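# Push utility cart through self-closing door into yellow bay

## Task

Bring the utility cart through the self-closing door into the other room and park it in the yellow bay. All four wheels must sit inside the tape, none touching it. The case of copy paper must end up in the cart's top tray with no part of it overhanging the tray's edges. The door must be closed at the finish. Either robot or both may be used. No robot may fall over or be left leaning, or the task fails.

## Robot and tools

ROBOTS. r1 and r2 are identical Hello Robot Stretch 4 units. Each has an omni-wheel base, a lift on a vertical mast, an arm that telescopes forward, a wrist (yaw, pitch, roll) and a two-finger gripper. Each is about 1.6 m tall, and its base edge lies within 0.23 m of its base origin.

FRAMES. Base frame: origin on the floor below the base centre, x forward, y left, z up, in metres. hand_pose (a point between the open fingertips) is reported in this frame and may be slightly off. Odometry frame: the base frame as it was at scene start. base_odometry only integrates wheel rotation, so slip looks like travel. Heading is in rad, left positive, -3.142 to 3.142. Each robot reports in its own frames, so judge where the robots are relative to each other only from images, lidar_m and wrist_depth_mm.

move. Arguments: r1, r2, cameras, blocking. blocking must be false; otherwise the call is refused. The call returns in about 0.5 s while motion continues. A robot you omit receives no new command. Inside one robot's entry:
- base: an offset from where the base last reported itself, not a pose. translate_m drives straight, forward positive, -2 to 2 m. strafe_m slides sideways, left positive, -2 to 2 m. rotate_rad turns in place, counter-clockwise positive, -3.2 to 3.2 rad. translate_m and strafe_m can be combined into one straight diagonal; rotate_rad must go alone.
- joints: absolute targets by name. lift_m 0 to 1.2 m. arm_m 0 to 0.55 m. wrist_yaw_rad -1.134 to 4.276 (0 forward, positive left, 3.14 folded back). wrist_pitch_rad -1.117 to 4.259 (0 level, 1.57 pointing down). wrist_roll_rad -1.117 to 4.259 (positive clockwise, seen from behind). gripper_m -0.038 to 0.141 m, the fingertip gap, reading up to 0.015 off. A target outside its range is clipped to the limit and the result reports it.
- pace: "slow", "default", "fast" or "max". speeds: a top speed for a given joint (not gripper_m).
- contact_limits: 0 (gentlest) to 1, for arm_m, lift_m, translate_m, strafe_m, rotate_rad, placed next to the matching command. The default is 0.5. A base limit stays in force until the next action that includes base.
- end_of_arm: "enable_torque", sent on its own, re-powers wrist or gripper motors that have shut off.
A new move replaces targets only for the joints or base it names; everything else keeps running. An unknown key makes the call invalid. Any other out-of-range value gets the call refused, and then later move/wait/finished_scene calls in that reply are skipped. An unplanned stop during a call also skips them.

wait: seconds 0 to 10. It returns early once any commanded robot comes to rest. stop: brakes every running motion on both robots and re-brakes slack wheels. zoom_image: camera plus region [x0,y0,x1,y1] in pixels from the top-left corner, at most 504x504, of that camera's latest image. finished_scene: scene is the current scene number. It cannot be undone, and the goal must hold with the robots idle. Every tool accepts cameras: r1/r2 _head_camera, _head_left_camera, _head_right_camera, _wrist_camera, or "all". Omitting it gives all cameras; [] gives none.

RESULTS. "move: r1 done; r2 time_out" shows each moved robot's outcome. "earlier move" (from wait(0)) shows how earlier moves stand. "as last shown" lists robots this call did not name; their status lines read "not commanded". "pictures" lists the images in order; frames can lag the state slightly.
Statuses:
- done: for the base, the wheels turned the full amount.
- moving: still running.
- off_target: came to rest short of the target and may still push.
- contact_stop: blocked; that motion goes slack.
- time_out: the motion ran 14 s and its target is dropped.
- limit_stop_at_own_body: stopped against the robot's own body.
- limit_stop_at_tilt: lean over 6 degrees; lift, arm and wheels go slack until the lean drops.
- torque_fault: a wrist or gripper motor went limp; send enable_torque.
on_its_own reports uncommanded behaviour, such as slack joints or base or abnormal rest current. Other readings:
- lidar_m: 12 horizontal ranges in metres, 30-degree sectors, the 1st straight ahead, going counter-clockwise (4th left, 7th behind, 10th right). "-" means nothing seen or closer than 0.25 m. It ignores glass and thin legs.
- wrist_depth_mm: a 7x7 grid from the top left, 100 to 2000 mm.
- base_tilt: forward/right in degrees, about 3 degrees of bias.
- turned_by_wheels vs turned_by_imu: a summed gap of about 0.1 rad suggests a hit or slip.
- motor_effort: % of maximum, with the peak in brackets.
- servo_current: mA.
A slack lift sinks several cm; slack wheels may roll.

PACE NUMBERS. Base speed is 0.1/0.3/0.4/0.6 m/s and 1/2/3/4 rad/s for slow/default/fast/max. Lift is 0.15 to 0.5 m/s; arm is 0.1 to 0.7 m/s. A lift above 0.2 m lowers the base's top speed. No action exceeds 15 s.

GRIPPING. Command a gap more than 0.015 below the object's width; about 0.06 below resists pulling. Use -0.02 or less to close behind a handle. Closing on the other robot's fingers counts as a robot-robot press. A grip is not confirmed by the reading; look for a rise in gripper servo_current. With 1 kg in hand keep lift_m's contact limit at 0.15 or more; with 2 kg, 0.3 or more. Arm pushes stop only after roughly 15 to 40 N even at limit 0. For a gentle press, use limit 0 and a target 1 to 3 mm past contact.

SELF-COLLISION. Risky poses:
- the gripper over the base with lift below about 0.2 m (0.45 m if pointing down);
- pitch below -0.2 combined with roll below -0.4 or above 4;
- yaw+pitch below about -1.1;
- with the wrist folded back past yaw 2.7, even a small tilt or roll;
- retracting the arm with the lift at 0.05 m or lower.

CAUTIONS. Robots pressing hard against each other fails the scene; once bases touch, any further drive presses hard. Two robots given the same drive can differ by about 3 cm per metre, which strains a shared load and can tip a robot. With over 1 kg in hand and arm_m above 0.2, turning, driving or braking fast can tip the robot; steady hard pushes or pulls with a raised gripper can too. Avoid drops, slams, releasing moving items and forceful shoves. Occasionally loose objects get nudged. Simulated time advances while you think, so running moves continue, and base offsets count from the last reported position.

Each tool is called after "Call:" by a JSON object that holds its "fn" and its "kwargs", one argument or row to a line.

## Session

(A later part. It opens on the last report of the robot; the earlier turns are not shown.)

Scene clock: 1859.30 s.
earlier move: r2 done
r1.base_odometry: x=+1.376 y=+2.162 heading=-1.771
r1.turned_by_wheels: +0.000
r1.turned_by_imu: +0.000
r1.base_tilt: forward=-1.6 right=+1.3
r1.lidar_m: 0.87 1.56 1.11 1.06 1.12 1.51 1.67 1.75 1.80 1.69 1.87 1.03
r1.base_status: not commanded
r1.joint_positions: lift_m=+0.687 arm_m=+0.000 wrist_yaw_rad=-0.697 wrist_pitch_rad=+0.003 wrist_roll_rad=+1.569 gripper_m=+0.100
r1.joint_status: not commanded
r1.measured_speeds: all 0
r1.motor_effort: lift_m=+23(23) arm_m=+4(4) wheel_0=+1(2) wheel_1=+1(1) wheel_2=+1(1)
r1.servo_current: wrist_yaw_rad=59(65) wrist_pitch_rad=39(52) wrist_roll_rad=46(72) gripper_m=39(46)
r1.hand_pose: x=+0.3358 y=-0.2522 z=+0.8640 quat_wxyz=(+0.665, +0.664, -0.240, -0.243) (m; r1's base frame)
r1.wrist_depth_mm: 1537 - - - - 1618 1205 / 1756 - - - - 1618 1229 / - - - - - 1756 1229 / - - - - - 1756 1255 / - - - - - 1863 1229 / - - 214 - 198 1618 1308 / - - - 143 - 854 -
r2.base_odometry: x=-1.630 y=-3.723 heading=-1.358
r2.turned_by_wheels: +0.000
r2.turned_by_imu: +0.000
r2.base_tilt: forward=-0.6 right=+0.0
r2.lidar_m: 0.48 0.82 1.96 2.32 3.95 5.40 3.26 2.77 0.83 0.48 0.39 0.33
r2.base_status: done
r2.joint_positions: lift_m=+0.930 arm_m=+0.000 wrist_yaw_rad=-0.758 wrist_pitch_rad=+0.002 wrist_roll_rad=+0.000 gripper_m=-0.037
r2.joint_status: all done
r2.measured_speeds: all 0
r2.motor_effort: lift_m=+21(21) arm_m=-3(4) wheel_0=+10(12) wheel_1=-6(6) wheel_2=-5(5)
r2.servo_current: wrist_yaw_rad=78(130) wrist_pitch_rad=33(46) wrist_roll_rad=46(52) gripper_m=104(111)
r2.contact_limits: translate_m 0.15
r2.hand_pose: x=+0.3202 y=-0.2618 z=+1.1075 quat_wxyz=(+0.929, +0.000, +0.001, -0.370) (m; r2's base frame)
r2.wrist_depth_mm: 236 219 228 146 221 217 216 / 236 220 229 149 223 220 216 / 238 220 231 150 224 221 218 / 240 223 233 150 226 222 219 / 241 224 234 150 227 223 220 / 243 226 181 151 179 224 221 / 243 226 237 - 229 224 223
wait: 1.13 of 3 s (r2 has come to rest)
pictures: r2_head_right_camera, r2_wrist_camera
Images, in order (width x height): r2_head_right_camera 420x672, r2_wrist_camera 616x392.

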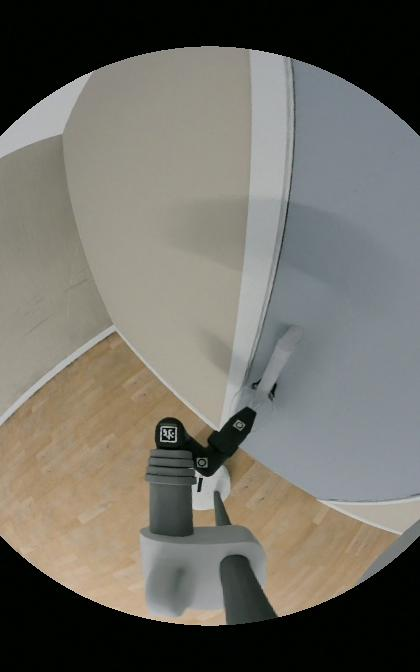

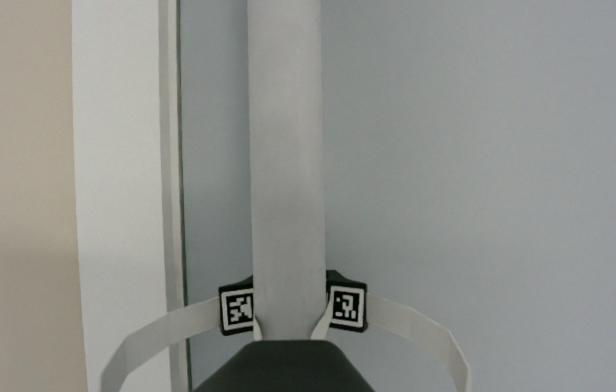

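Call:
{"fn": "move", "kwargs": {
  "blocking": false,
  "r2": {"joints":{"gripper_m":0.08}},
  "cameras": []
}}

Call:
{"fn": "wait", "kwargs": {
  "seconds": 2.5,
  "cameras": ["r2_wrist_camera"]
}}

Call:
{"fn": "move", "kwargs": {
  "blocking": false,
  "r2": {"base":{"translate_m":-0.17,"strafe_m":0.16},"pace":"slow"},
  "cameras": []
}}

Call:
{"fn": "wait", "kwargs": {
  "seconds": 4,
  "cameras": ["r2_wrist_camera", "r2_head_right_camera", "r1_head_left_camera", "r2_head_camera"]
}}

Scene clock: 1867.27 s.
move: r2 moving
r1: as last shown
r1.lidar_m: 0.85 1.57 1.12 1.04 1.12 1.52 1.67 1.77 1.80 1.70 1.85 1.03
r1.motor_effort: lift_m=+23(23) arm_m=+4(4) wheel_0=+2(2) wheel_1=+1(1) wheel_2=+1(1)
r1.servo_current: wrist_yaw_rad=33(72) wrist_pitch_rad=39(46) wrist_roll_rad=46(65) gripper_m=46(46)
r1.wrist_depth_mm: 1618 - - - - 1576 1205 / 1756 - - - - 1576 1229 / - - - - - 1756 1229 / - - - - - 1808 1255 / - - - - - 1756 1255 / - - 215 - 198 1576 1336 / - - - 144 - 854 -
r2.base_odometry: x=-1.630 y=-3.723 heading=-1.358
r2.turned_by_wheels: +0.000
r2.turned_by_imu: +0.001
r2.base_tilt: forward=-0.8 right=+0.0
r2.lidar_m: 0.47 0.83 1.99 2.30 3.95 5.42 3.26 2.76 0.86 0.49 0.39 0.32
r2.base_status: not commanded
r2.joint_positions: lift_m=+0.930 arm_m=+0.000 wrist_yaw_rad=-0.762 wrist_pitch_rad=+0.002 wrist_roll_rad=+0.000 gripper_m=-0.012
r2.joint_status: gripper_m moving
r2.measured_speeds: translate_m=+0.000 strafe_m=+0.000 rotate_rad=+0.000 lift_m=+0.000 arm_m=+0.000 wrist_yaw_rad=-0.020 wrist_pitch_rad=+0.000 wrist_roll_rad=+0.000
r2.motor_effort: lift_m=+21(21) arm_m=-4(4) wheel_0=+10(11) wheel_1=-6(6) wheel_2=-4(5)
r2.servo_current: wrist_yaw_rad=59(85) wrist_pitch_rad=46(46) wrist_roll_rad=46(59) gripper_m=91(98)
r2.contact_limits: translate_m 0.15
r2.hand_pose: x=+0.3192 y=-0.2623 z=+1.1075 quat_wxyz=(+0.928, +0.000, +0.001, -0.372) (m; r2's base frame)
r2.wrist_depth_mm: 236 219 229 147 222 220 217 / 236 221 231 150 224 221 217 / 238 222 232 149 226 222 220 / 240 224 234 150 227 224 222 / 242 225 236 151 227 224 222 / 244 225 186 153 183 225 224 / 246 228 238 - 229 225 224
pictures: none
No camera images: "cameras" was empty.

Scene clock: 1868.60 s.
earlier move: r2 done
r1.base_odometry: x=+1.376 y=+2.162 heading=-1.771
r1.turned_by_wheels: +0.000
r1.turned_by_imu: +0.000
r1.base_tilt: forward=-1.5 right=+1.3
r1.lidar_m: 0.86 1.58 1.12 1.07 1.11 1.52 1.67 1.76 1.78 1.70 1.85 1.03
r1.base_status: not commanded
r1.joint_positions: lift_m=+0.687 arm_m=+0.000 wrist_yaw_rad=-0.697 wrist_pitch_rad=+0.003 wrist_roll_rad=+1.569 gripper_m=+0.100
r1.joint_status: not commanded
r1.measured_speeds: all 0
r1.motor_effort: lift_m=+23(23) arm_m=+4(4) wheel_0=+1(2) wheel_1=+1(1) wheel_2=+1(1)
r1.servo_current: wrist_yaw_rad=65(72) wrist_pitch_rad=52(52) wrist_roll_rad=46(65) gripper_m=46(52)
r1.hand_pose: x=+0.3358 y=-0.2522 z=+0.8640 quat_wxyz=(+0.665, +0.664, -0.240, -0.243) (m; r1's base frame)
r1.wrist_depth_mm: 1537 - - - - 1576 1182 / 1708 - - - - 1661 1229 / - - - - - 1808 1229 / - - - - - 1808 1229 / - - - - - 1863 1255 / - - 214 - 198 1618 1336 / - - - 144 - 842 -
r2.base_odometry: x=-1.630 y=-3.723 heading=-1.358
r2.turned_by_wheels: +0.000
r2.turned_by_imu: +0.000
r2.base_tilt: forward=-0.7 right=+0.0
r2.lidar_m: 0.47 0.85 2.00 2.30 3.96 5.42 3.25 2.75 0.83 0.48 0.39 0.32
r2.base_status: not commanded
r2.joint_positions: lift_m=+0.930 arm_m=+0.000 wrist_yaw_rad=-0.766 wrist_pitch_rad=+0.002 wrist_roll_rad=+0.000 gripper_m=+0.080
r2.joint_status: all done
r2.measured_speeds: all 0
r2.motor_effort: lift_m=+21(21) arm_m=+4(4) wheel_0=+10(11) wheel_1=-5(6) wheel_2=-4(5)
r2.servo_current: wrist_yaw_rad=46(85) wrist_pitch_rad=33(46) wrist_roll_rad=39(59) gripper_m=46(117)
r2.contact_limits: translate_m 0.15
r2.hand_pose: x=+0.3182 y=-0.2629 z=+1.1075 quat_wxyz=(+0.928, +0.000, +0.001, -0.374) (m; r2's base frame)
r2.wrist_depth_mm: 237 220 231 151 224 220 219 / 236 221 231 152 226 222 219 / 239 222 233 150 226 223 220 / 241 224 235 151 229 224 222 / 242 226 235 153 229 226 224 / 245 227 189 154 229 227 224 / 245 229 238 - 232 228 226
wait: 1.33 of 2.5 s (r2 has come to rest)
pictures: r2_wrist_camera
Images, in order (width x height): r2_wrist_camera 616x392.

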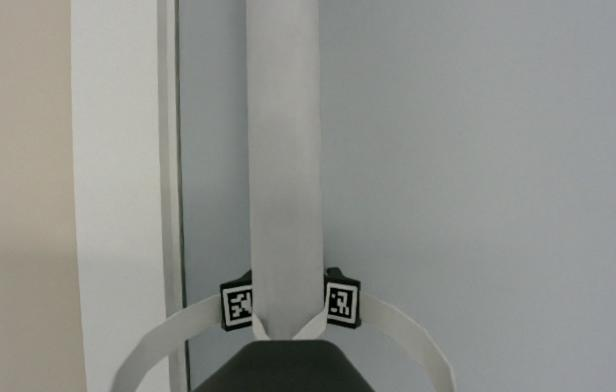

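Scene clock: 1869.10 s.
move: r2 moving
r1: as last shown
r1.base_tilt: forward=-1.6 right=+1.3
r1.lidar_m: 0.86 1.56 1.10 1.06 1.11 1.54 1.67 1.75 1.79 1.69 1.86 1.01
r1.servo_current: wrist_yaw_rad=52(65) wrist_pitch_rad=46(46) wrist_roll_rad=46(65) gripper_m=33(46)
r1.wrist_depth_mm: 1618 - - - - 1576 1205 / 1808 - - - - 1618 1229 / - - - - - 1756 1229 / - - - - - 1756 1255 / - - - - - 1808 1255 / - - 215 - 198 1576 1308 / - - - 144 - 854 -
r2.base_odometry: x=-1.623 y=-3.712 heading=-1.357
r2.turned_by_wheels: +0.001
r2.turned_by_imu: +0.001
r2.base_tilt: forward=-0.7 right=+0.0
r2.lidar_m: 0.46 0.88 2.01 2.30 3.98 5.40 3.21 2.75 0.85 0.50 0.40 0.33
r2.base_status: translate_m moving; strafe_m moving
r2.joint_positions: lift_m=+0.930 arm_m=+0.000 wrist_yaw_rad=-0.766 wrist_pitch_rad=+0.002 wrist_roll_rad=+0.000 gripper_m=+0.080
r2.joint_status: not commanded
r2.measured_speeds: translate_m=-0.037 strafe_m=+0.035 rotate_rad=-0.001 lift_m=+0.000 arm_m=+0.000 wrist_yaw_rad=+0.000 wrist_pitch_rad=+0.000 wrist_roll_rad=+0.000
r2.motor_effort: lift_m=+21(21) arm_m=+4(4) wheel_0=-2(11) wheel_1=+4(6) wheel_2=+9(11)
r2.servo_current: wrist_yaw_rad=59(59) wrist_pitch_rad=39(46) wrist_roll_rad=46(52) gripper_m=46(52)
r2.hand_pose: x=+0.3182 y=-0.2629 z=+1.1075 quat_wxyz=(+0.928, +0.000, +0.001, -0.374) (m; r2's base frame)
r2.wrist_depth_mm: 246 230 240 159 234 231 229 / 248 232 243 163 236 232 230 / 250 233 243 163 236 234 230 / 252 234 246 164 238 235 233 / 253 235 247 165 240 236 235 / 254 236 193 163 193 236 236 / 257 238 249 - 242 238 236
pictures: none
No camera images: "cameras" was empty.

Scene clock: 1872.17 s.
earlier move: r2 done
r1.base_odometry: x=+1.376 y=+2.162 heading=-1.771
r1.turned_by_wheels: +0.000
r1.turned_by_imu: +0.000
r1.base_tilt: forward=-1.6 right=+1.3
r1.lidar_m: 0.86 1.56 1.13 1.07 1.10 1.50 1.65 1.76 1.79 1.68 1.85 1.02
r1.base_status: not commanded
r1.joint_positions: lift_m=+0.687 arm_m=+0.000 wrist_yaw_rad=-0.697 wrist_pitch_rad=+0.003 wrist_roll_rad=+1.569 gripper_m=+0.100
r1.joint_status: not commanded
r1.measured_speeds: all 0
r1.motor_effort: lift_m=+23(23) arm_m=+4(4) wheel_0=+1(2) wheel_1=+1(1) wheel_2=+1(1)
r1.servo_current: wrist_yaw_rad=52(78) wrist_pitch_rad=46(52) wrist_roll_rad=52(65) gripper_m=39(52)
r1.hand_pose: x=+0.3358 y=-0.2522 z=+0.8640 quat_wxyz=(+0.665, +0.664, -0.240, -0.243) (m; r1's base frame)
r1.wrist_depth_mm: 1576 - - - - 1576 1205 / 1756 - - - - 1618 1229 / - - - - - 1756 1255 / - - - - - 1708 1229 / - - - - - 1808 1255 / - - 214 - 198 1576 1308 / - - - 144 - 866 -
r2.base_odometry: x=-1.510 y=-3.523 heading=-1.357
r2.turned_by_wheels: -0.001
r2.turned_by_imu: +0.000
r2.base_tilt: forward=-0.7 right=+0.1
r2.lidar_m: 0.73 1.29 1.99 2.29 3.97 5.19 3.23 2.76 1.28 0.73 0.64 0.56
r2.base_status: done
r2.joint_positions: lift_m=+0.930 arm_m=+0.000 wrist_yaw_rad=-0.767 wrist_pitch_rad=+0.002 wrist_roll_rad=+0.000 gripper_m=+0.080
r2.joint_status: not commanded
r2.measured_speeds: all 0
r2.motor_effort: lift_m=+21(21) arm_m=+4(4) wheel_0=-3(11) wheel_1=+3(7) wheel_2=+5(11)
r2.servo_current: wrist_yaw_rad=52(59) wrist_pitch_rad=39(46) wrist_roll_rad=52(59) gripper_m=52(59)
r2.hand_pose: x=+0.3178 y=-0.2631 z=+1.1075 quat_wxyz=(+0.927, +0.000, +0.001, -0.374) (m; r2's base frame)
r2.wrist_depth_mm: 466 466 442 - - - - / 473 462 445 377 - - - / 473 469 449 382 - - - / 477 469 455 379 - - - / 480 473 452 382 - - - / 484 477 193 384 185 - - / - 477 459 - - - -
wait: 3.07 of 4 s (r2 has come to rest)
pictures: r1_head_left_camera, r2_head_camera, r2_head_right_camera, r2_wrist_camera
Images, in order (width x height): r1_head_left_camera 420x672, r2_head_camera 420x560, r2_head_right_camera 420x672, r2_wrist_camera 616x392.

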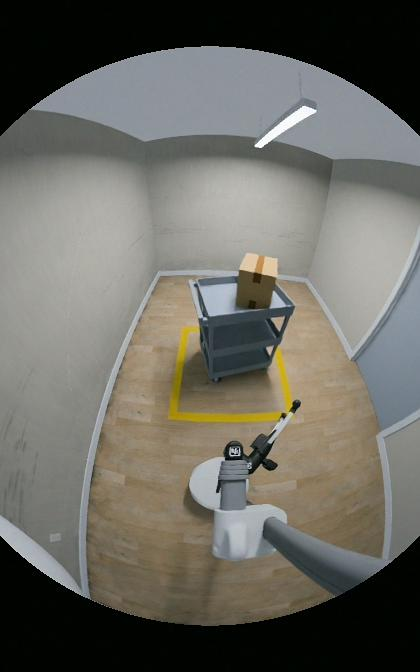

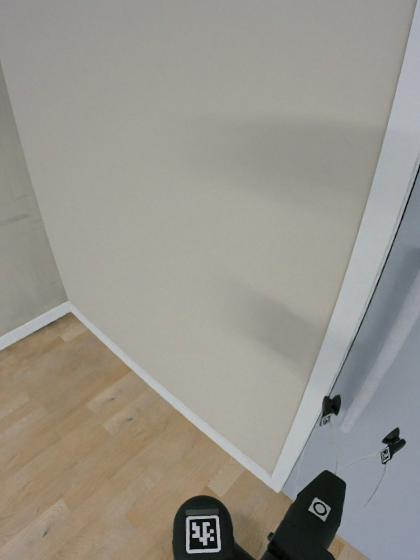

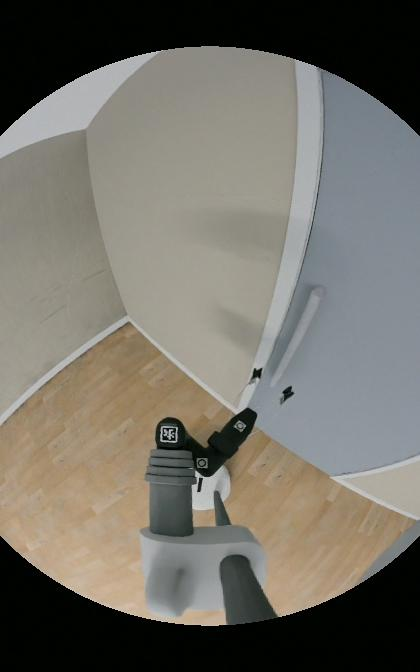

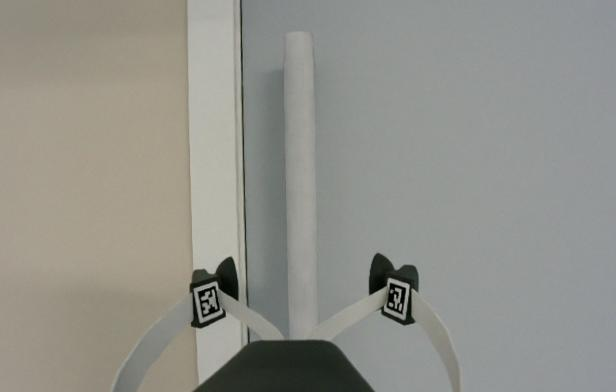

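Call:
{"fn": "zoom_image", "kwargs": {
  "camera": "r1_head_left_camera",
  "region": [150, 230, 320, 430]
}}

Call:
{"fn": "zoom_image", "kwargs": {
  "camera": "r1_head_left_camera",
  "region": [340, 230, 420, 480]
}}

Scaled by 2.520 from the camera's 420x672 image, which has a finer 600x960 frame.

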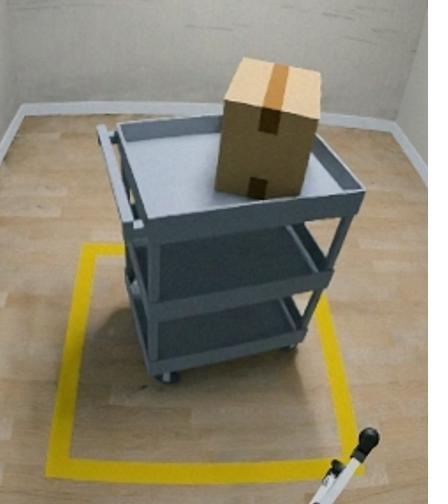

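Scaled by 2.016 from the camera's 420x672 image, which has a finer 600x960 frame.

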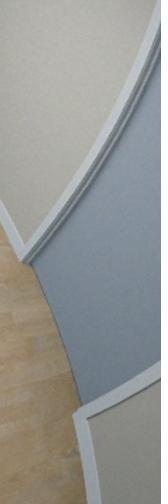

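Call:
{"fn": "finished_scene", "kwargs": {
  "scene": 1
}}

The scene is finished: the task was done.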